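# Band a hair tie around a cable-wound charger

## Task

Fit the hair tie squarely around both the charger and the cable coiled on it, with the tie well away from either end. Every turn of cable that was coiled on the charger at the start must still be coiled there at the end, with no loose loops hanging off. The tie must press each turn against the charger's two wide faces. Finally, the charger must rest on the desk, lying flat on one of its wide faces.

## Robot and tools

Robot: two Doosan M1013 arms, left_arm and right_arm, each with a Robotiq 2F-140 two-finger gripper and a wrist camera. The fingers can fold at a hinge. A grip in the fingertip quarter of the pads squeezes as commanded. A grip nearer the palm can wrap the part and pull it in, so it may hold loosely, too hard, or not at all. Fingertips pushed tip-first into a surface fold easily, unless the gripper is fully closed.

Frames: the scene frame has its origin at table-top height, midway between the arms' nominal bases. +z is up, +x points out over the table, and left_arm sits on the +y side. The left base is at (-0.027, +0.595, 0) m and the right base at (+0.001, -0.600, 0) m, both almost unrotated. Each arm reports its hand pose, velocities and targets in its own base frame. Fixed cameras and the table use the scene frame. The gripper's +z runs along the fingers and the fingers open along its y. end_effector_position is the point between the pads when they are closed. The fingertips reach about 33 mm past it when nearly closed and about 9 mm past it when wide open.

execute_actions(actions, cameras): actions is a list of actions. Each action is a list of up to 15 rows, one row per 1/30 s. If an action has fewer rows, its last row repeats. Every row has 18 numbers in [-1, 1], always covering both arms. The first 9 are left dx, dy, dz, rx, ry, rz, gripper position, force_limit, speed. The last 9 are the same for the right arm. dx to rz are offsets, not poses. They are measured along that arm's base axes from the Hand target it had when the action began, and every row counts from that same start. 1.0 means 0.6 m for dx, dy, dz and 180 degrees for rx, ry, rz, which together form one rotation vector turning about the hand point. Giving all six as 0 asks the arm to go back to its Hand target.

Gripper numbers are absolute settings. position +1 is 140 mm open, about -0.8 brings the pads together, and -1 closes until blocked. force_limit runs from -1 (about 14 N) to +1 (about 58 N). speed runs from -1 (about 30 mm/s) to +1 (about 250 mm/s); faster closes squeeze harder. Resend an arm's last gripper numbers to leave that gripper alone. cameras is a list of names, ["all"] or [] (none). Images come automatically only with an empty actions list.

move(target, speed, blend, stop_force, zero, blocking, cameras): target is one 18-number row or a list of up to 15 rows, laid out and scaled as above. Each row is an offset from the Hand targets at the move's start, never from the previous row. Paths are straight, run together and do not avoid obstacles. speed is the top speed in m/s, from 0.002 to 2 (default 0.25), with turning allowed up to twice that in rad/s. It can be one value or one per target. blend is a corner radius in m; 0 means stop at each target. stop_force (10 to 80 N) ends an arm's path once it feels that much push along its travel. Use it only slowly and without turning the gripper. Leave it out when backing away from a contact. zero=true resets the force baseline first. blocking=false returns after about 0.5 s while the move continues; it cannot be combined with stop_force. Any move is capped at 10 s.

Other tools:
- wait(seconds 0-10): lets time pass.
- stop(): brakes the running move.
- zoom_image(camera, region=[x0,y0,x1,y1] in pixels, at most 504 by 504): enlarges part of the latest image from cam_head_left, cam_head_right, cam_high, cam_left_wrist or cam_right_wrist. All are 672x504.
- clear_fault(arm): clears a reported torque or force fault.
- read_manual(section): returns licence texts only.
- finished_scene(scene): ends the scene for good.

Results: Hand target is the last commanded pose after clipping, and the next offsets start from it. The gripper often stops short of it; send the missing distance as an extra offset. Results also give end_effector_position (m), the quaternion and velocities, and object_status: 0 moving, 1 blocked while opening, 2 blocked while closing (the usual sign of a grip), 3 reached the target or pads met. position_measured is in counts: 3 is open, 139 is about 60 mm, 230 means the pads touch. Further lines give joint torques, external torques, flange force (gripper axes, noisy, includes held weight), a 7x7 wrist depth grid in mm ("-" means no value) and step readings. Moves add a "move:" line with the outcome (done, off_target, moving, held, fault) and limits (paced = clipped, held = steps withheld). Watch for MOTOR HOT, OVER-TEMPERATURE FAULT, TORQUE FAULT and FORCE FAULT.

Limits and cautions: each control step may move a command at most 70 mm and 16 degrees from the measured pose. The arms are stiff, so aiming even a little past a firm contact can fault. A fault comes from 144 N outside force or from joint torque limits (wrist joints 40.5 N m). Release the grip first if it pins a faulted arm. A clearance check keeps the arms apart, but arm-to-arm contact or one gripper squeezing the other's fingers can fail the scene. Do not drop parts, let things fall, release moving parts, strike the table or push hard. Do not twist stiff objects or hold heavy ones off-centre. Anything left off the table fails the task. Keep paths away from an arm's own base, since passing near it can flip the shoulder. Reaching far out or holding loads heats the motors.

Each tool is called after "Call:" as name([rows], argument=value, ...), one row to a line, values as JSON.

## Session

Call:
execute_actions(actions=[])

Scene clock: 0.00 s.
left_arm: end_effector_position=(+0.6025, -0.2824, +0.2803) position_measured=3 object_status=3 end_effector_quat_wxyz=(-0.001, +0.858, -0.514, +0.005) | right_arm: end_effector_position=(+0.8867, +0.5595, +0.1324) position_measured=3 object_status=3 end_effector_quat_wxyz=(-0.541, +0.723, +0.344, +0.258)
Joint positions: left_arm=[-0.491 0.199 1.639 0.001 1.295 2.159] | right_arm=[0.227 0.857 1.351 1.467 1.222 0.096]
Joint velocities: within noise
Joint torques (N m): no reading
External joint torques (N m): no reading
Flange force (N): no reading
Wrist depth (mm): cam_left_wrist=[367 374 365 364 359 358 358 / 389 388 384 381 384 378 380 / 413 410 414 409 404 405 401 / 433 135 434 432 433 419 130 / - 468 467 459 463 456 111 / - 501 500 498 493 493 493 / - 548 542 536 537 535 527] | cam_right_wrist=[- - 2895 873 2931 2526 1915 / - - 1002 663 479 1869 1672 / 3543 3709 744 514 392 314 270 / - 144 556 414 330 280 136 / - 515 443 349 286 242 123 / 563 473 367 299 252 218 192 / 468 387 313 263 226 198 174]
Hand target: left_arm +0.6025, -0.2824, +0.2803; -0.001, +0.858, -0.514, +0.005 | right_arm +0.8867, +0.5595, +0.1324; -0.541, +0.723, +0.344, +0.258
Tool commands: left_gripper/position=+1.0 left_gripper/force_limit=+1.0 left_gripper/speed=+1.0 right_gripper/position=+1.0 right_gripper/force_limit=+1.0 right_gripper/speed=+1.0

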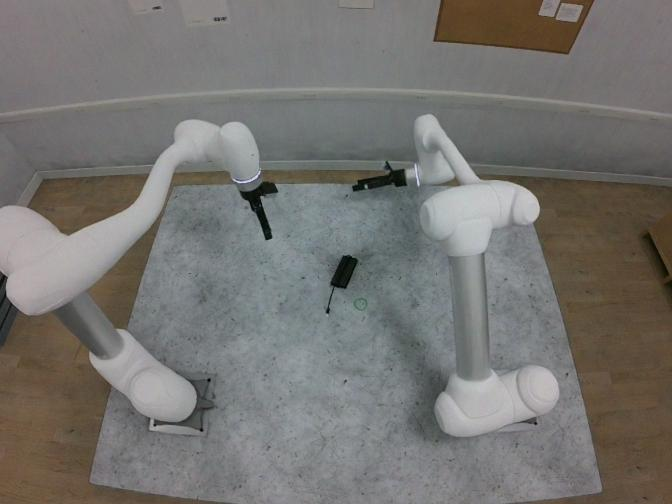

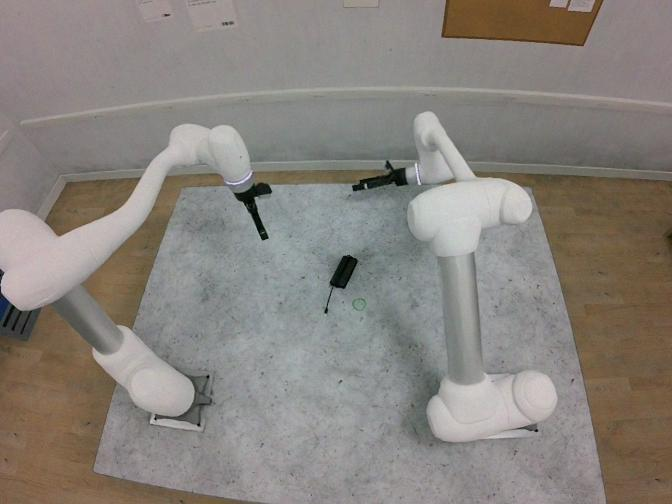

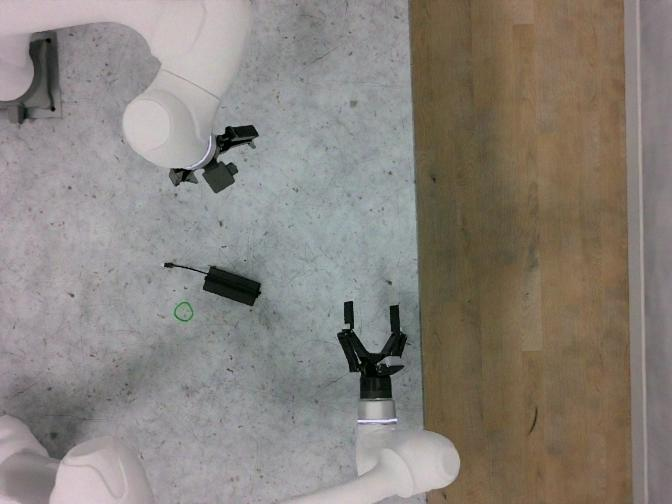

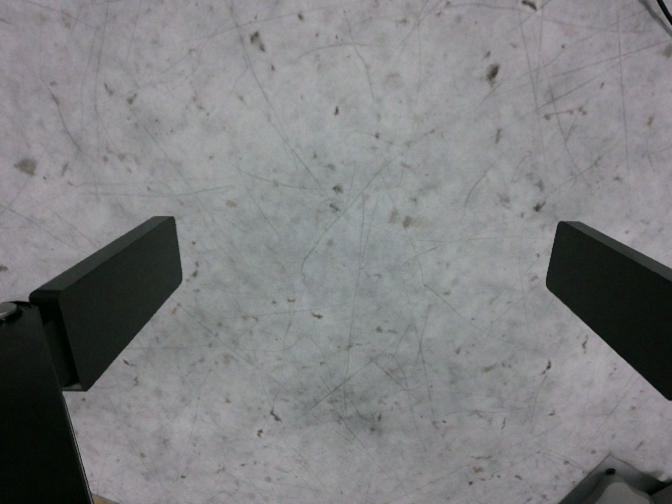

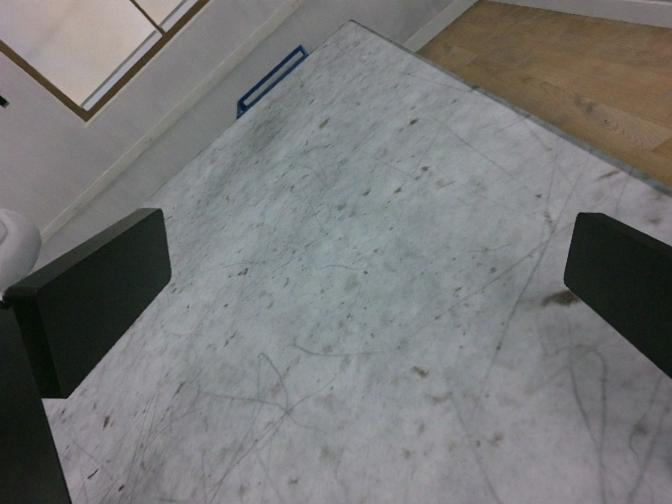

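Call:
zoom_image(camera="cam_high", region=[150, 240, 290, 345])

Call:
zoom_image(camera="cam_head_left", region=[290, 230, 410, 330])

Scaled by 3.600 from the camera's 672x504 image, which has a finer 960x720 frame.

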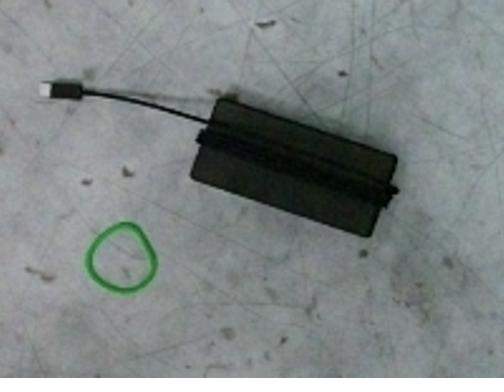

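Scaled by 4.200 from the camera's 672x504 image, which has a finer 960x720 frame.

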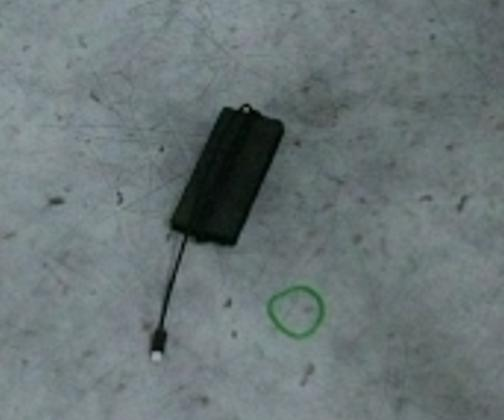

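Call:
move(target=[0,-0.37,0,0,0,0.261,1,1,1,0,0,0,0,0,0,1,1,1], cameras=["all"])

Scene clock: 75.50 s.
left_arm: end_effector_position=(+0.6025, -0.5044, +0.2804) position_measured=3 object_status=3 end_effector_quat_wxyz=(-0.002, +0.992, -0.129, +0.004) | right_arm: end_effector_position=(+0.8867, +0.5595, +0.1324) position_measured=3 object_status=3 end_effector_quat_wxyz=(-0.541, +0.723, +0.344, +0.258)
Joint positions: left_arm=[-0.744 0.391 1.383 0.009 1.364 1.083] | right_arm=[0.227 0.857 1.351 1.467 1.222 0.096]
Joint torques (N m): left_arm=[-3.28 -77.42 -41.86 3.8 0.42 0.33] | right_arm=[0.6 -113.68 -37.43 2.22 1.01 -0.47]
External joint torques (N m): left_arm=[3.42 -3.53 0.56 0.48 -0.48 -0.33] | right_arm=[-0.52 -3.68 -0.13 0.22 0.46 0.44]
Flange force (N): left_arm=[-4.8 -6.6 0.4] | right_arm=[0.4 -5.0 -2.9]
Wrist depth (mm): cam_left_wrist=[366 364 364 364 359 360 356 / 388 377 387 385 381 379 381 / 411 413 408 409 407 404 398 / 439 135 436 436 431 419 130 / - 464 464 464 459 458 111 / - 504 503 498 497 486 494 / - 544 548 536 540 533 -] | cam_right_wrist=[- - 3124 889 3208 2526 1930 / - - 993 674 476 1855 1660 / - 1084 751 511 389 313 270 / 931 144 555 417 329 281 136 / - 519 440 348 285 243 123 / 565 470 366 299 252 218 193 / 467 387 314 262 226 198 175]
Hand target: left_arm +0.6025, -0.5044, +0.2803; -0.002, +0.992, -0.129, +0.004 | right_arm +0.8867, +0.5595, +0.1324; -0.541, +0.723, +0.344, +0.258
Off the commanded pose: left_arm 0.000 m, 0 deg | right_arm 0.000 m, 0 deg.
move: done

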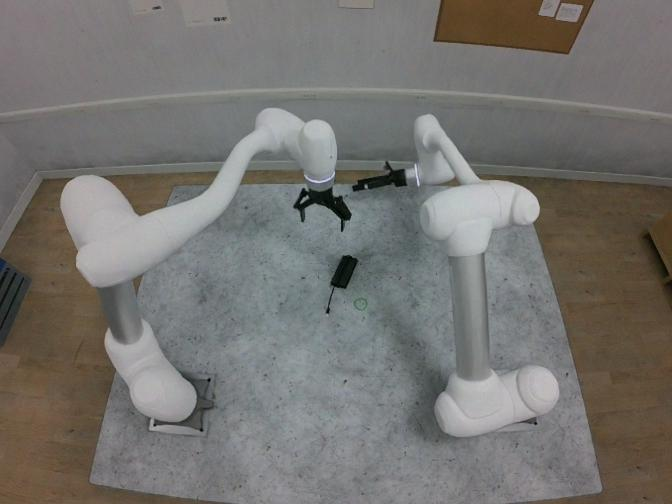

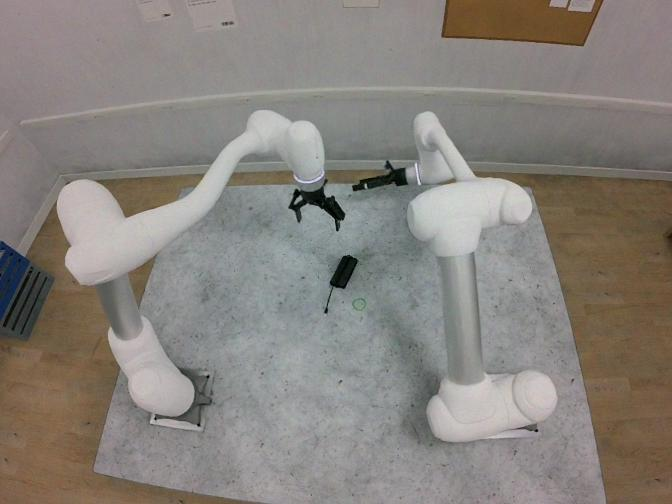

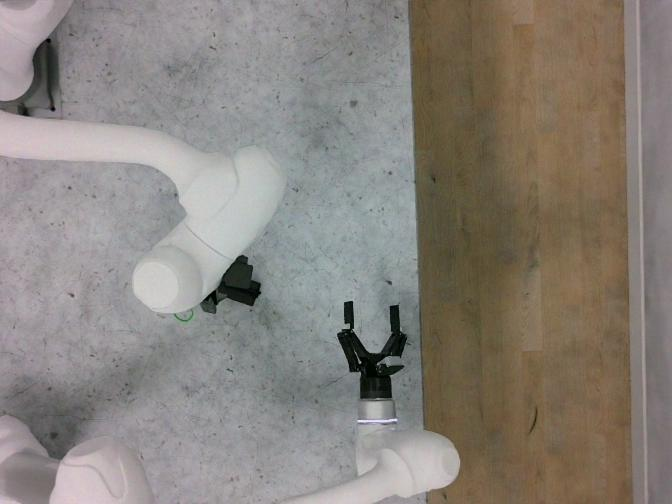

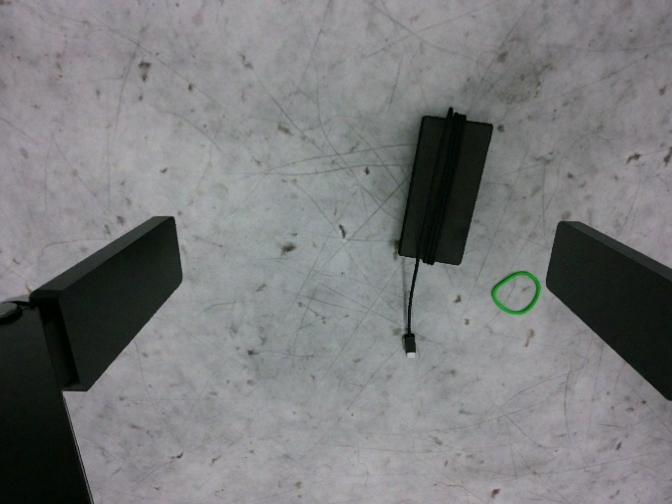

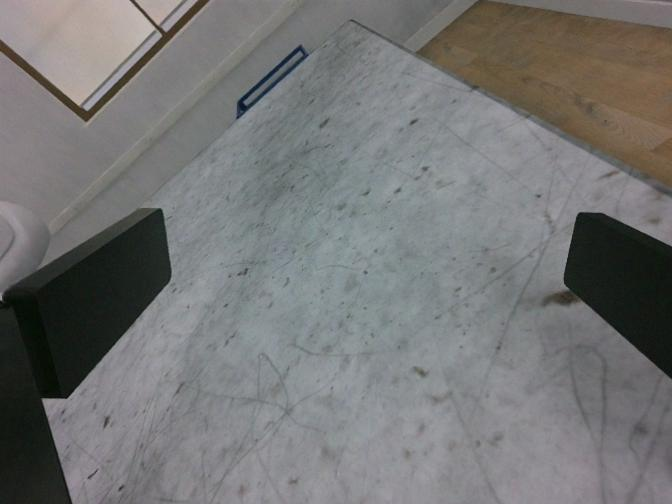

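Call:
zoom_image(camera="cam_left_wrist", region=[370, 90, 570, 370])

Scaled by 1.800 from the camera's 672x504 image, which has a finer 960x720 frame.

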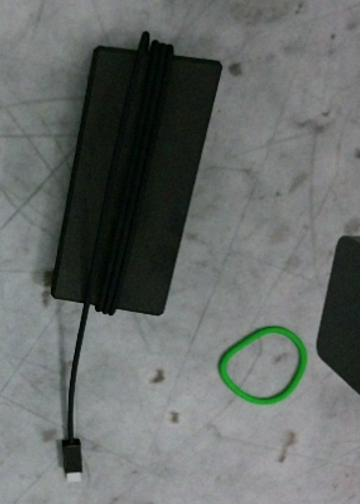

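Call:
move(target=[-0.1575,-0.111,-0.2,0,0,-0.033,1,1,1,0,0,0,0,0,0,1,1,1], cameras=["cam_left_wrist","cam_head_left","cam_high"])

Call:
zoom_image(camera="cam_head_left", region=[290, 200, 410, 330])

Scene clock: 101.47 s.
left_arm: end_effector_position=(+0.5081, -0.5710, +0.1604) position_measured=3 object_status=3 end_effector_quat_wxyz=(-0.002, +0.984, -0.180, +0.004) | right_arm: end_effector_position=(+0.8867, +0.5595, +0.1324) position_measured=3 object_status=3 end_effector_quat_wxyz=(-0.541, +0.723, +0.344, +0.258)
Joint positions: left_arm=[-0.892 0.417 1.571 0.009 1.151 1.037] | right_arm=[0.227 0.857 1.351 1.467 1.222 0.096]
Joint torques (N m): left_arm=[-3.48 -77.66 -39.2 3.54 0.5 0.29] | right_arm=[0.55 -113.92 -37.43 2.21 1.01 -0.45]
External joint torques (N m): left_arm=[3.43 -3.16 0.54 0.47 -0.56 -0.29] | right_arm=[-0.62 -3.55 -0.22 0.24 0.45 0.42]
Flange force (N): left_arm=[-3.5 -6.5 -0.6] | right_arm=[0.6 -4.6 -2.9]
Wrist depth (mm): cam_left_wrist=[259 260 260 235 256 256 255 / 276 275 275 249 273 270 270 / 293 292 291 270 290 287 287 / 305 135 311 310 308 300 130 / - 332 333 329 330 326 111 / - 360 358 355 354 350 352 / - 390 383 383 380 380 378] | cam_right_wrist=[- - 5521 910 3124 2499 1962 / - - 953 671 474 1826 1637 / 2895 1109 747 512 389 314 270 / 910 144 556 412 328 282 136 / - 522 441 347 285 243 123 / 571 475 367 299 252 219 193 / 471 390 315 263 225 198 175]
Hand target: left_arm +0.5080, -0.5710, +0.1603; -0.002, +0.984, -0.180, +0.004 | right_arm +0.8867, +0.5595, +0.1324; -0.541, +0.723, +0.344, +0.258
Off the commanded pose: left_arm 0.000 m, 0 deg | right_arm 0.000 m, 0 deg.
move: done
Images, in order (width x height): cam_head_left 672x504, cam_high 672x504, cam_left_wrist 672x504.

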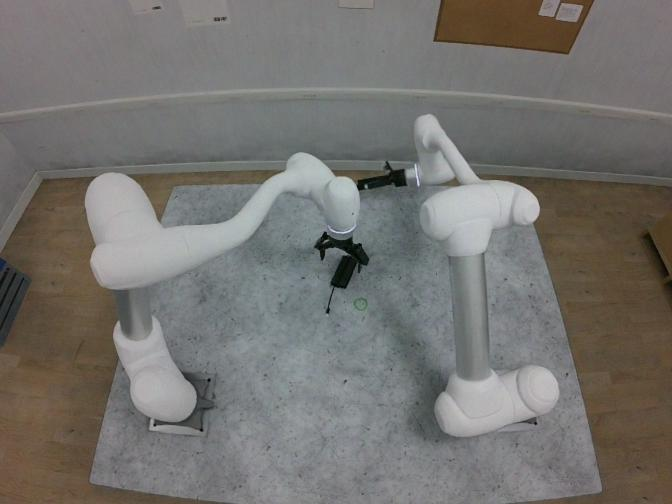

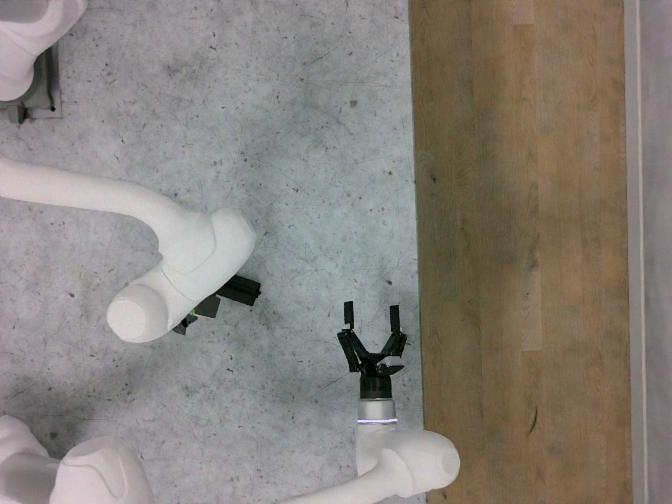

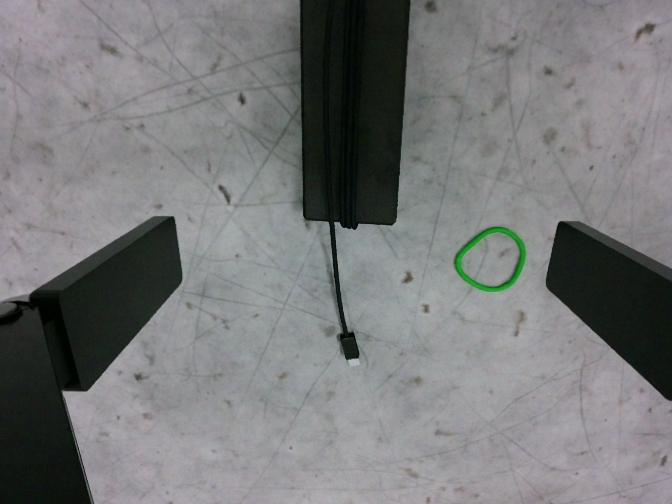

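Scaled by 3.877 from the camera's 672x504 image, which has a finer 960x720 frame.

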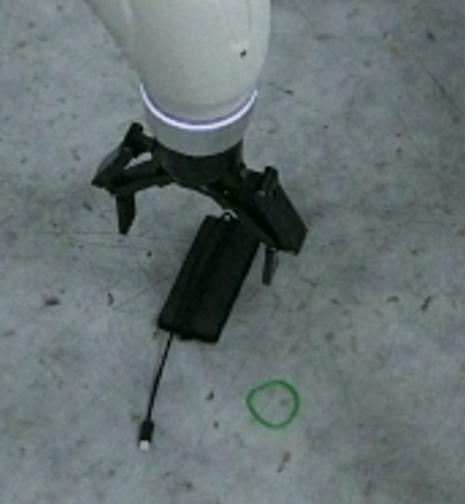

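Call:
move([
  [0,0,-0.08,0,0,0,0.175,0,-0.5,0,0,0,0,0,0,1,1,1],
  [0,0,-0.21,0,0,0,0.175,0,-0.5,0,0,0,0,0,0,1,1,1],
], speed=0.12, cameras=["cam_left_wrist"])

Scene clock: 117.03 s.
left_arm: end_effector_position=(+0.5080, -0.5710, +0.0344) position_measured=107 object_status=3 end_effector_quat_wxyz=(-0.002, +0.984, -0.180, +0.004) | right_arm: end_effector_position=(+0.8867, +0.5595, +0.1324) position_measured=3 object_status=3 end_effector_quat_wxyz=(-0.541, +0.723, +0.344, +0.258)
Joint positions: left_arm=[-0.893 0.518 1.672 0.011 0.949 1.034] | right_arm=[0.227 0.857 1.351 1.467 1.222 0.096]
Joint torques (N m): left_arm=[-2.85 -82.33 -34.95 3.13 0.51 0.32] | right_arm=[0.64 -113.83 -37.55 2.2 0.96 -0.47]
External joint torques (N m): left_arm=[2.72 -3.44 0.71 0.41 -0.56 -0.32] | right_arm=[-0.54 -3.38 0.02 0.23 0.5 0.44]
Flange force (N): left_arm=[-4.2 -5.8 -1.9] | right_arm=[0.2 -4.8 -2.9]
Wrist depth (mm): cam_left_wrist=[149 149 147 126 124 147 146 / 158 158 154 132 129 157 155 / 168 166 165 138 138 165 163 / 179 177 145 153 148 135 174 / - - 189 191 189 113 - / - - 204 204 202 - - / - - 221 221 219 - -] | cam_right_wrist=[- - 3391 833 3208 2553 1899 / - - 981 676 478 1855 1684 / - 989 754 513 389 315 268 / 910 144 555 415 331 281 136 / - 518 442 347 285 242 123 / 565 473 366 298 253 219 193 / 470 391 313 261 226 198 175]
Hand target: left_arm +0.5080, -0.5710, +0.0343; -0.002, +0.984, -0.180, +0.004 | right_arm +0.8867, +0.5595, +0.1324; -0.541, +0.723, +0.344, +0.258
Off the commanded pose: left_arm 0.000 m, 0 deg | right_arm 0.000 m, 0 deg.
move: done
Images, in order (width x height): cam_left_wrist 672x504.

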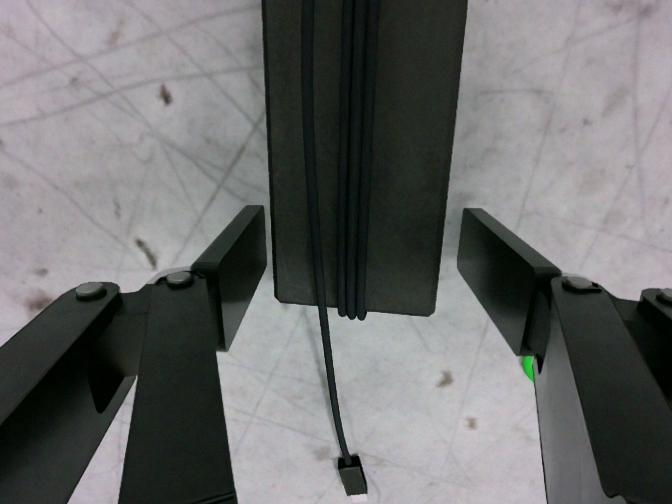

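Call:
move(target=[0,0,0,0,0,0,-1,0,-1,0,0,0,0,0,0,1,1,1])

Call:
wait(seconds=0.7, cameras=["cam_left_wrist"])

Scene clock: 121.17 s.
left_arm: end_effector_position=(+0.5080, -0.5710, +0.0343) position_measured=133 object_status=0 end_effector_quat_wxyz=(-0.002, +0.984, -0.180, +0.004) | right_arm: end_effector_position=(+0.8867, +0.5595, +0.1324) position_measured=3 object_status=3 end_effector_quat_wxyz=(-0.541, +0.723, +0.344, +0.258)
Joint positions: left_arm=[-0.893 0.518 1.672 0.011 0.949 1.034] | right_arm=[0.227 0.857 1.351 1.467 1.222 0.096]
Joint torques (N m): left_arm=[-4.36 -75.04 -32.32 2.57 -0.91 0.49] | right_arm=[0.29 -114.02 -37.51 2.2 1 -0.46]
External joint torques (N m): left_arm=[4.62 -10.79 -1.95 0.98 0.86 -0.49] | right_arm=[-0.32 -2.94 0.06 0.23 0.46 0.43]
Flange force (N): left_arm=[-5.3 -9.0 -12.7] | right_arm=[0.2 -4.3 -2.4]
Wrist depth (mm): cam_left_wrist=[149 149 147 119 124 147 146 / 158 157 155 133 128 157 155 / 168 166 165 137 139 165 164 / 180 176 136 151 144 173 175 / - - 187 189 188 84 - / - - 204 204 203 - - / - - 220 220 219 - -] | cam_right_wrist=[3597 3344 2729 889 3391 2526 1978 / - 4396 953 674 477 1840 1672 / - 993 744 511 388 312 269 / - 144 560 415 330 280 136 / - 519 436 347 287 243 123 / 560 473 367 301 251 219 193 / 469 388 313 262 226 198 174]
Hand target: left_arm +0.5080, -0.5710, +0.0343; -0.002, +0.984, -0.180, +0.004 | right_arm +0.8867, +0.5595, +0.1324; -0.541, +0.723, +0.344, +0.258
Off the commanded pose: left_arm 0.000 m, 0 deg | right_arm 0.000 m, 0 deg.
move: done

Scene clock: 121.87 s.
left_arm: end_effector_position=(+0.5080, -0.5710, +0.0343) position_measured=133 object_status=2 end_effector_quat_wxyz=(-0.002, +0.984, -0.180, +0.004) | right_arm: end_effector_position=(+0.8867, +0.5595, +0.1324) position_measured=3 object_status=3 end_effector_quat_wxyz=(-0.541, +0.723, +0.344, +0.258)
Joint positions: left_arm=[-0.893 0.518 1.672 0.011 0.949 1.034] | right_arm=[0.227 0.857 1.351 1.467 1.222 0.096]
Joint torques (N m): left_arm=[-4.65 -74.68 -32.44 2.59 -0.96 0.48] | right_arm=[0.52 -113.66 -37.58 2.16 0.92 -0.5]
External joint torques (N m): left_arm=[4.55 -11.23 -2.07 0.98 0.89 -0.48] | right_arm=[-0.53 -4.05 -0.09 0.29 0.55 0.47]
Flange force (N): left_arm=[-5.6 -9.1 -13.2] | right_arm=[0.3 -5.6 -3.2]
Wrist depth (mm): cam_left_wrist=[149 149 147 - 124 146 146 / 158 158 156 133 128 157 155 / 168 165 165 140 139 165 164 / 179 176 137 151 144 173 174 / - - 187 190 189 84 - / - - 204 203 202 - - / - - 221 220 218 - -] | cam_right_wrist=[- - 3344 906 2447 2609 1869 / - - 946 680 476 1884 1660 / - 1147 756 515 389 313 269 / - 144 556 414 329 281 136 / - 519 439 346 285 243 123 / 565 473 367 300 252 218 192 / 466 389 313 263 226 198 175]
Hand target: left_arm +0.5080, -0.5710, +0.0343; -0.002, +0.984, -0.180, +0.004 | right_arm +0.8867, +0.5595, +0.1324; -0.541, +0.723, +0.344, +0.258
Tool commands: left_gripper/position=-1.0 left_gripper/force_limit=+0.0 left_gripper/speed=-1.0 right_gripper/position=+1.0 right_gripper/force_limit=+1.0 right_gripper/speed=+1.0
Off the commanded pose: left_arm 0.000 m, 0 deg | right_arm 0.000 m, 0 deg.
wait: 0.70 s; at rest by 0.17 s
Images, in order (width x height): cam_left_wrist 672x504.

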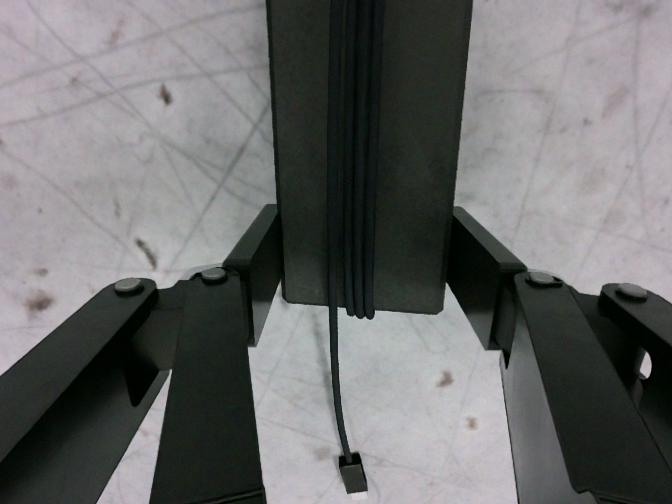

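Call:
move([
  [0,0,0.15,0,0,0,-1,0,-1,0,0,0,0,0,0,1,1,1],
  [0.04,0.45,0.36,0,0,-0.385,-1,0,-1,0,0,0,0,0,0,1,1,1],
], speed=0.2, blend=[0.03,0], cameras=["cam_left_wrist","cam_head_left","cam_high"])

Scene clock: 130.93 s.
left_arm: end_effector_position=(+0.5320, -0.3010, +0.2503) position_measured=133 object_status=2 end_effector_quat_wxyz=(+0.000, +0.707, -0.707, +0.005) | right_arm: end_effector_position=(+0.8867, +0.5595, +0.1324) position_measured=3 object_status=3 end_effector_quat_wxyz=(-0.541, +0.723, +0.344, +0.258)
Joint positions: left_arm=[-0.57 0.129 1.778 -0.003 1.226 2.574] | right_arm=[0.227 0.857 1.351 1.467 1.222 0.096]
Joint torques (N m): left_arm=[-2.98 -53.23 -42.11 3.46 0.36 0.3] | right_arm=[0.22 -113.73 -37.6 2.2 1.02 -0.44]
External joint torques (N m): left_arm=[3.07 -0.05 2.22 0.59 -0.42 -0.3] | right_arm=[-0.13 -3.01 0.22 0.22 0.43 0.41]
Flange force (N): left_arm=[-5.9 1.2 3.5] | right_arm=[-0.2 -4.8 -2.3]
Wrist depth (mm): cam_left_wrist=[341 340 335 121 125 334 332 / 361 359 360 127 130 355 352 / 383 382 380 136 139 373 371 / 407 403 129 152 145 395 397 / - - 423 429 429 84 - / - - 463 466 459 - - / - - - 503 497 - -] | cam_right_wrist=[- 3391 3252 917 3208 2422 1899 / 3044 3297 1050 673 475 1812 1696 / 3892 1055 763 511 388 312 269 / - 144 555 414 330 279 136 / - 521 443 347 285 243 123 / 568 474 368 299 252 218 193 / 471 389 313 262 227 199 175]
Hand target: left_arm +0.5320, -0.3010, +0.2503; +0.000, +0.707, -0.707, +0.005 | right_arm +0.8867, +0.5595, +0.1324; -0.541, +0.723, +0.344, +0.258
Off the commanded pose: left_arm 0.000 m, 0 deg | right_arm 0.000 m, 0 deg.
move: done
Images, in order (width x height): cam_head_left 672x504, cam_high 672x504, cam_left_wrist 672x504.

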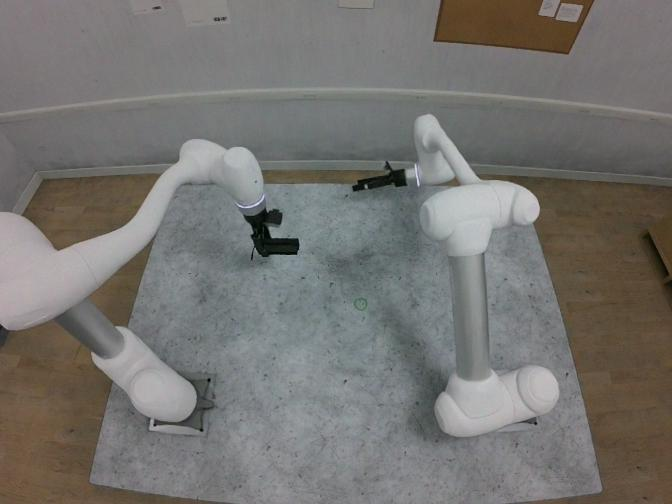

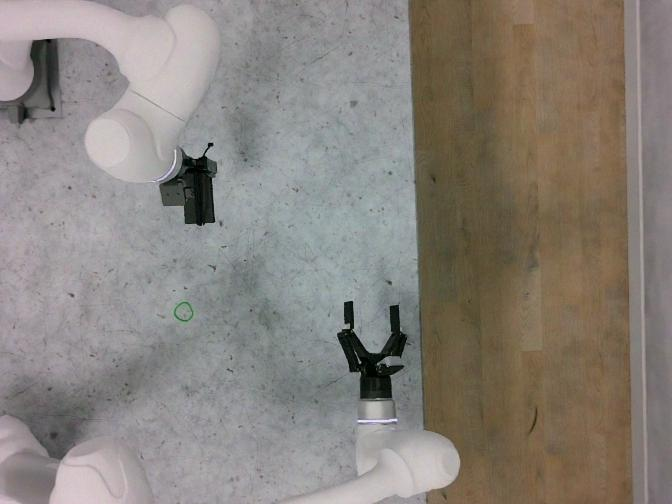

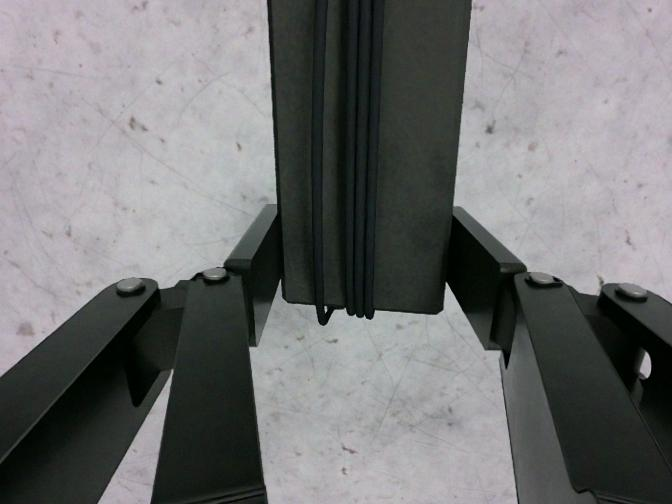

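Call:
move([
  [0,0,0,0,0,0,-1,0,-1,-0.2,0,0.25,-0.2,-0.07,0.093,1,1,1],
  [0,0,0,0,0,0,-1,0,-1,-0.8345,-0.0208,0.196,-0.392,-0.139,0.186,1,1,1],
], blend=[0.05,0], speed=0.35, cameras=["cam_right_wrist","cam_head_left","cam_high"])

Scene clock: 142.07 s.
left_arm: end_effector_position=(+0.5320, -0.3010, +0.2503) position_measured=133 object_status=2 end_effector_quat_wxyz=(+0.000, +0.707, -0.707, +0.005) | right_arm: end_effector_position=(+0.3861, +0.5470, +0.2500) position_measured=3 object_status=3 end_effector_quat_wxyz=(-0.001, +0.707, +0.707, +0.000)
Joint positions: left_arm=[-0.57 0.129 1.778 -0.003 1.226 2.574] | right_arm=[0.904 0.223 1.665 0.001 1.252 0.904]
Joint torques (N m): left_arm=[-2.95 -53.54 -42.27 3.43 0.35 0.28] | right_arm=[-0.35 -61.01 -40.67 3.93 -0.47 -0.44]
External joint torques (N m): left_arm=[2.96 0.39 2.5 0.6 -0.41 -0.28] | right_arm=[0.18 -2.86 -0.06 0.28 0.41 0.44]
Flange force (N): left_arm=[-5.7 1.1 4.1] | right_arm=[-2.8 -3.1 -2.3]
Wrist depth (mm): cam_left_wrist=[341 338 336 127 125 334 329 / 362 359 358 127 130 351 351 / 383 382 380 134 140 371 370 / 405 404 129 152 144 394 398 / - - 426 431 430 84 - / - - 464 465 460 - - / - - - 502 502 - -] | cam_right_wrist=[350 352 349 350 348 350 349 / 373 369 370 368 368 369 366 / 392 392 392 392 390 390 389 / 408 144 420 417 415 416 136 / - 441 446 448 446 445 117 / 489 481 480 475 473 475 480 / 517 515 521 512 515 511 509]
Hand target: left_arm +0.5320, -0.3010, +0.2503; +0.000, +0.707, -0.707, +0.005 | right_arm +0.3860, +0.5470, +0.2500; -0.001, +0.707, +0.707, +0.000
Off the commanded pose: left_arm 0.000 m, 0 deg | right_arm 0.000 m, 0 deg.
move: done
Images, in order (width x height): cam_head_left 672x504, cam_high 672x504, cam_right_wrist 672x504.

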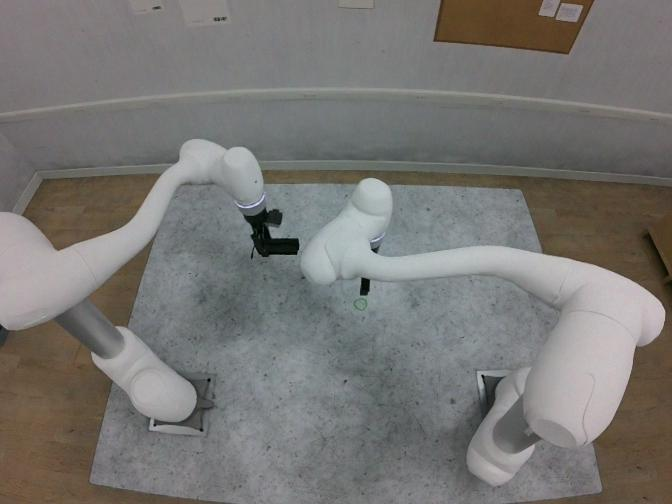

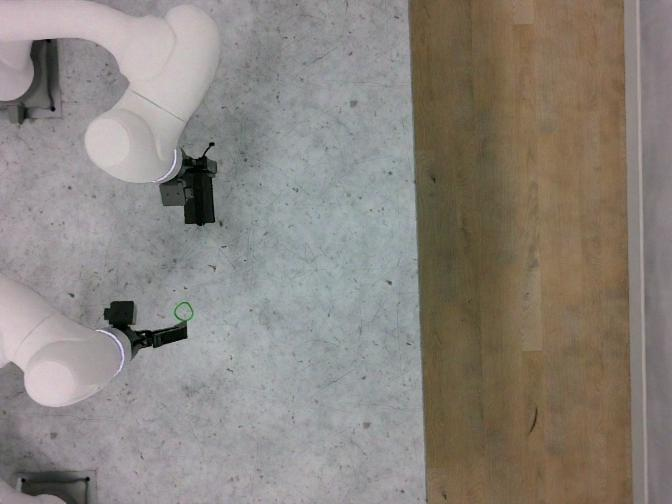

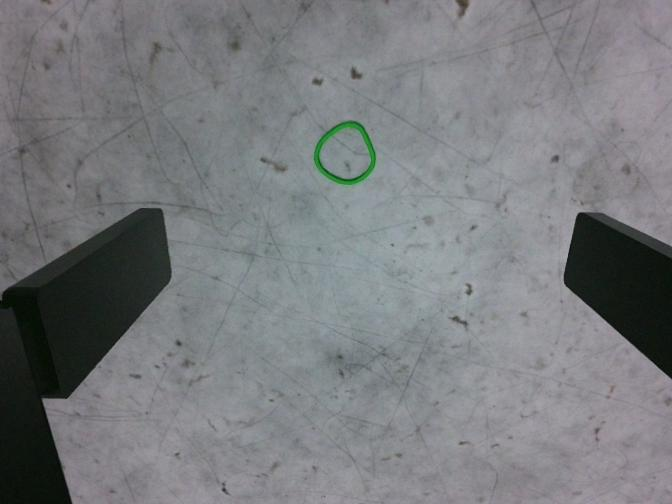

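Call:
move(target=[0,0,0,0,0,0,-1,0,-1,-0.0133,0.0025,-0.2667,0,0,0,-1,-1,0], speed=0.2, cameras=["cam_right_wrist","cam_head_left","cam_high"])

Call:
zoom_image(camera="cam_head_left", region=[320, 260, 400, 330])

Call:
zoom_image(camera="cam_high", region=[140, 280, 220, 350])

Scene clock: 151.50 s.
left_arm: end_effector_position=(+0.5320, -0.3010, +0.2503) position_measured=133 object_status=2 end_effector_quat_wxyz=(+0.000, +0.707, -0.707, +0.005) | right_arm: end_effector_position=(+0.3780, +0.5485, +0.0900) position_measured=233 object_status=3 end_effector_quat_wxyz=(-0.001, +0.707, +0.707, +0.000)
Joint positions: left_arm=[-0.57 0.129 1.778 -0.003 1.226 2.574] | right_arm=[0.915 0.335 1.836 0.001 0.97 0.915]
Joint torques (N m): left_arm=[-3.35 -53.12 -42.24 3.42 0.36 0.28] | right_arm=[0.37 -66.62 -35.12 3.37 -0.51 -0.43]
External joint torques (N m): left_arm=[3.29 0.06 2.55 0.6 -0.41 -0.28] | right_arm=[-0.48 -3.41 -0.24 0.28 0.46 0.43]
Flange force (N): left_arm=[-6.4 1.4 4.0] | right_arm=[-3.3 -2.2 -4.2]
Wrist depth (mm): cam_left_wrist=[340 343 336 127 125 332 330 / 360 359 359 132 130 351 350 / 385 380 382 136 140 379 372 / 411 403 122 146 144 394 394 / - - 423 432 433 84 - / - - 465 461 461 - - / - - - 503 493 - -] | cam_right_wrist=[204 203 203 203 202 202 202 / 215 215 214 214 214 213 214 / 228 228 227 224 227 226 226 / 242 243 240 120 235 238 240 / 260 252 78 78 89 80 249 / - - - - - 75 - / - - - - - - -]
Hand target: left_arm +0.5320, -0.3010, +0.2503; +0.000, +0.707, -0.707, +0.005 | right_arm +0.3780, +0.5485, +0.0899; -0.001, +0.707, +0.707, +0.000
Off the commanded pose: left_arm 0.000 m, 0 deg | right_arm 0.000 m, 0 deg.
move: done
Images, in order (width x height): cam_head_left 672x504, cam_high 672x504, cam_right_wrist 672x504.

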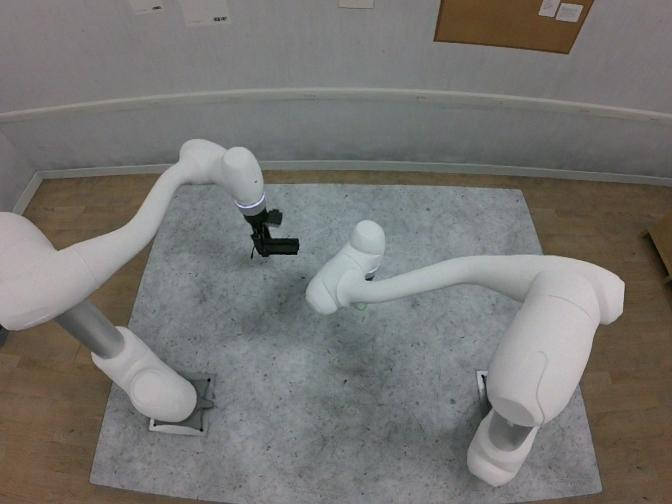

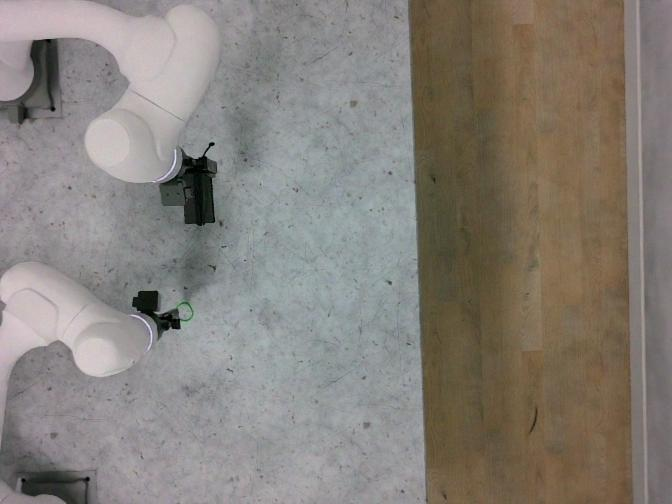

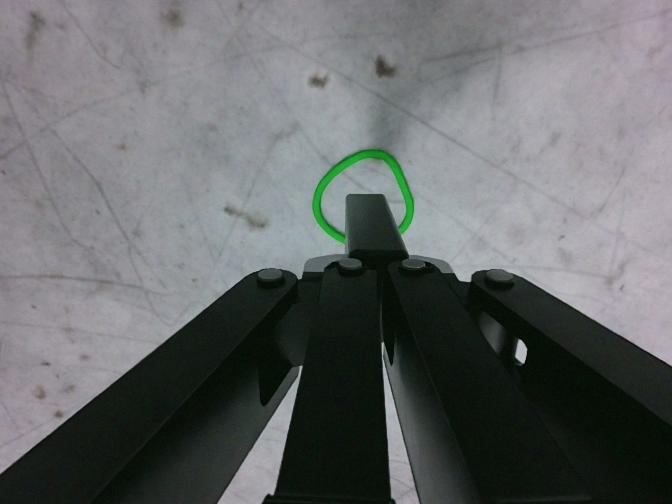

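Scaled by 6.300 from the camera's 672x504 image, which has a finer 960x720 frame.

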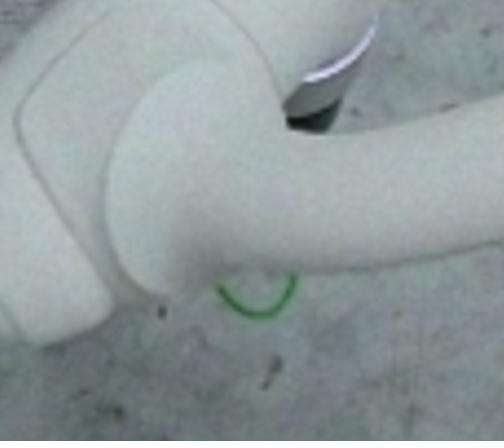

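Scaled by 6.300 from the camera's 672x504 image, which has a finer 960x720 frame.

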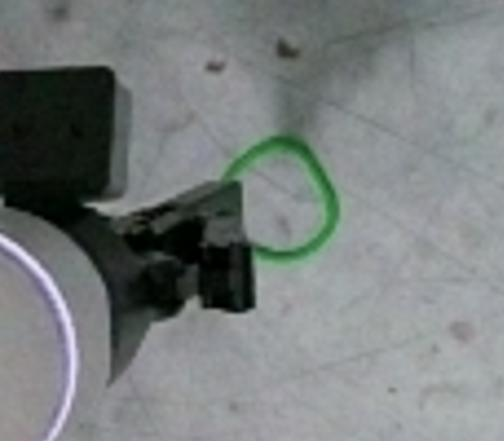

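Call:
move(target=[0,0,0,0,0,0,-1,0,-1,0,0,-0.07,0,0,0,-1,-1,0], speed=0.1)

Call:
move(target=[0,0,0,0,0,0,-1,0,-1,0,0,-0.04,0,0,0,-1,-1,0], speed=0.005, stop_force=10, cameras=["cam_right_wrist"])

Scene clock: 158.03 s.
left_arm: end_effector_position=(+0.5320, -0.3010, +0.2503) position_measured=133 object_status=2 end_effector_quat_wxyz=(+0.000, +0.707, -0.707, +0.005) | right_arm: end_effector_position=(+0.3781, +0.5485, +0.0480) position_measured=233 object_status=3 end_effector_quat_wxyz=(-0.001, +0.707, +0.707, +0.000)
Joint positions: left_arm=[-0.57 0.129 1.778 -0.003 1.226 2.574] | right_arm=[0.915 0.377 1.867 0.001 0.897 0.915]
Joint torques (N m): left_arm=[-2.94 -53.49 -42.13 3.48 0.36 0.33] | right_arm=[0.05 -69.42 -33.55 3.17 -0.37 -0.41]
External joint torques (N m): left_arm=[2.86 0.24 2.22 0.56 -0.42 -0.33] | right_arm=[0.01 -2.86 0.05 0.29 0.32 0.41]
Flange force (N): left_arm=[-5.3 1.0 3.7] | right_arm=[-2.6 -2.6 -3.5]
Wrist depth (mm): cam_left_wrist=[340 340 335 127 125 333 332 / 359 360 358 127 130 349 349 / 382 382 379 136 140 374 371 / 406 402 129 152 144 392 399 / - - 426 428 431 84 - / - - 465 461 463 - - / - - - 501 496 - -] | cam_right_wrist=[167 165 165 164 164 165 164 / 175 175 174 174 173 173 173 / 185 185 185 182 184 183 183 / 197 197 194 120 191 192 194 / 207 204 78 78 89 80 202 / - - - - - 75 - / - - - - - - -]
Hand target: left_arm +0.5320, -0.3010, +0.2503; +0.000, +0.707, -0.707, +0.005 | right_arm +0.3780, +0.5485, +0.0479; -0.001, +0.707, +0.707, +0.000
Off the commanded pose: left_arm 0.000 m, 0 deg | right_arm 0.000 m, 0 deg.
move: done

Scene clock: 161.80 s.
left_arm: end_effector_position=(+0.5320, -0.3010, +0.2503) position_measured=133 object_status=2 end_effector_quat_wxyz=(+0.000, +0.707, -0.707, +0.005) | right_arm: end_effector_position=(+0.3781, +0.5485, +0.0322) position_measured=233 object_status=3 end_effector_quat_wxyz=(-0.001, +0.707, +0.707, +0.000)
Joint positions: left_arm=[-0.57 0.129 1.778 -0.003 1.226 2.574] | right_arm=[0.915 0.394 1.878 0.001 0.869 0.914]
Joint torques (N m): left_arm=[-2.86 -53.34 -42.25 3.41 0.32 0.3] | right_arm=[0.04 -55.74 -27.2 3.06 -2.65 -0.44]
External joint torques (N m): left_arm=[2.87 0.17 2.47 0.62 -0.37 -0.3] | right_arm=[-0.02 -17.43 -5.53 0.32 2.61 0.44]
Flange force (N): left_arm=[-5.7 1.5 3.9] | right_arm=[-7.5 -5.9 -27.1]
Wrist depth (mm): cam_left_wrist=[341 337 334 127 125 332 331 / 361 358 359 127 130 351 349 / 385 380 380 136 140 373 373 / 406 405 130 152 143 392 397 / - - 425 429 437 84 - / - - 464 463 461 - - / - - - 501 503 - -] | cam_right_wrist=[149 151 150 150 150 150 151 / 159 159 159 159 158 158 158 / 168 169 168 166 168 168 167 / 182 180 177 118 174 175 178 / 192 187 78 78 89 83 185 / - - - - - 75 - / - - - - - - -]
Hand target: left_arm +0.5320, -0.3010, +0.2503; +0.000, +0.707, -0.707, +0.005 | right_arm +0.3781, +0.5485, +0.0322; -0.001, +0.707, +0.707, +0.000 (not the last commanded pose)
Off the commanded pose: left_arm 0.000 m, 0 deg | right_arm 0.008 m, 0 deg.
move: contact (right_arm)
Images, in order (width x height): cam_right_wrist 672x504.

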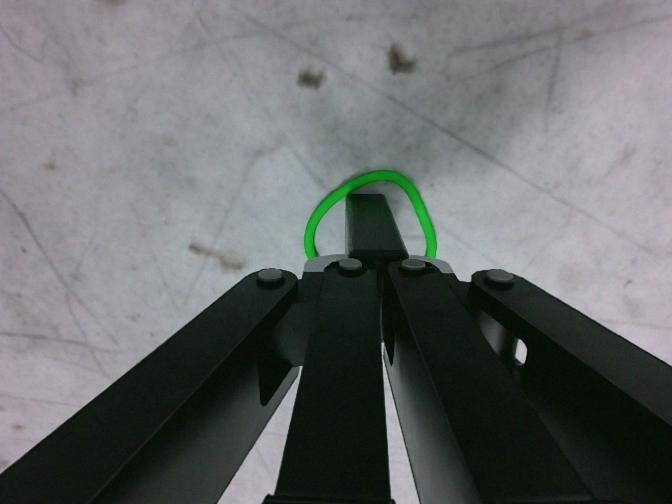

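Call:
move(target=[0,0,0,0,0,0,-1,0,-1,0,0,0.0012,0,0,0,-1,-1,-1])

Call:
move(target=[0,0,0,0,0,0,-1,0,-1,0,0,0,0,0,0,-0.3,-1,-1], cameras=["cam_right_wrist","cam_high"])

Scene clock: 168.30 s.
left_arm: end_effector_position=(+0.5320, -0.3010, +0.2503) position_measured=133 object_status=2 end_effector_quat_wxyz=(+0.000, +0.707, -0.707, +0.005) | right_arm: end_effector_position=(+0.3781, +0.5485, +0.0329) position_measured=233 object_status=3 end_effector_quat_wxyz=(-0.001, +0.707, +0.707, +0.000)
Joint positions: left_arm=[-0.57 0.129 1.778 -0.003 1.226 2.574] | right_arm=[0.915 0.393 1.877 0.001 0.871 0.914]
Joint torques (N m): left_arm=[-2.61 -53.21 -42.19 3.44 0.36 0.34] | right_arm=[0.73 -69.8 -32.74 3.09 -0.51 -0.44]
External joint torques (N m): left_arm=[2.49 0.16 2.49 0.58 -0.41 -0.34] | right_arm=[-0.9 -3.2 -0.03 0.3 0.46 0.44]
Flange force (N): left_arm=[-5.1 1.9 3.9] | right_arm=[-3.5 -1.6 -4.3]
Wrist depth (mm): cam_left_wrist=[342 340 334 128 125 334 331 / 366 361 358 127 130 352 352 / 383 381 383 136 140 374 373 / 408 401 129 145 144 394 386 / - - 427 436 436 84 - / - - 462 458 460 - - / - - - 505 497 - -] | cam_right_wrist=[152 151 151 150 150 150 152 / 160 160 159 159 159 159 158 / 170 169 170 166 168 169 167 / 181 180 178 118 175 176 178 / 192 187 78 78 89 83 185 / - - - - - 75 - / - - - - - - -]
Hand target: left_arm +0.5320, -0.3010, +0.2503; +0.000, +0.707, -0.707, +0.005 | right_arm +0.3781, +0.5485, +0.0329; -0.001, +0.707, +0.707, +0.000
Off the commanded pose: left_arm 0.000 m, 0 deg | right_arm 0.000 m, 0 deg.
move: done

Scene clock: 169.97 s.
left_arm: end_effector_position=(+0.5320, -0.3010, +0.2503) position_measured=133 object_status=2 end_effector_quat_wxyz=(+0.000, +0.707, -0.707, +0.005) | right_arm: end_effector_position=(+0.3781, +0.5486, +0.0330) position_measured=167 object_status=0 end_effector_quat_wxyz=(-0.001, +0.707, +0.707, +0.000)
Joint positions: left_arm=[-0.57 0.129 1.778 -0.003 1.226 2.574] | right_arm=[0.915 0.393 1.877 0.001 0.871 0.914]
Joint torques (N m): left_arm=[-3.36 -53.04 -42.18 3.43 0.33 0.34] | right_arm=[0.3 -66.54 -30.45 3.08 -0.45 -0.44]
External joint torques (N m): left_arm=[3.52 -0.19 2.39 0.61 -0.38 -0.34] | right_arm=[-0.23 -6.32 -2.21 0.3 0.41 0.44]
Flange force (N): left_arm=[-6.7 1.3 3.6] | right_arm=[-2.6 -2.2 -9.0]
Wrist depth (mm): cam_left_wrist=[342 340 336 127 125 336 332 / 361 357 358 127 129 350 354 / 382 382 380 136 140 374 376 / 411 400 129 151 145 392 394 / - - 422 431 428 84 - / - - 460 464 456 - - / - - - 501 495 - -] | cam_right_wrist=[150 151 151 151 150 151 152 / 160 160 160 159 159 159 158 / 170 169 170 167 167 168 168 / 180 179 176 177 145 174 178 / - 89 78 189 189 79 89 / - 73 - 206 205 - 70 / - - - 221 222 - -]
Hand target: left_arm +0.5320, -0.3010, +0.2503; +0.000, +0.707, -0.707, +0.005 | right_arm +0.3781, +0.5485, +0.0329; -0.001, +0.707, +0.707, +0.000
Off the commanded pose: left_arm 0.000 m, 0 deg | right_arm 0.000 m, 0 deg.
move: done
Images, in order (width x height): cam_high 672x504, cam_right_wrist 672x504.

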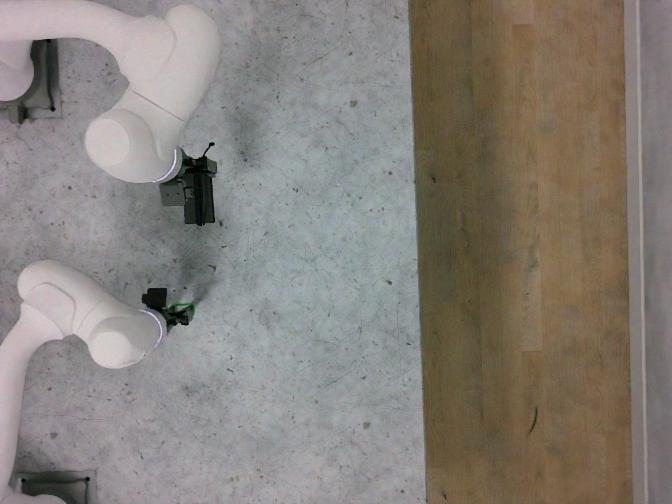

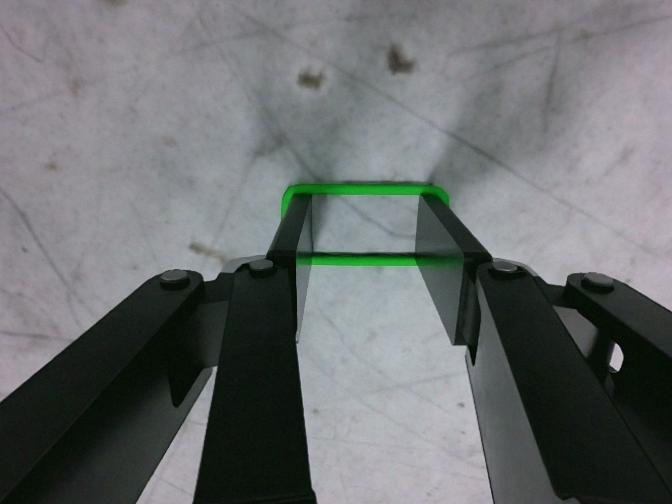

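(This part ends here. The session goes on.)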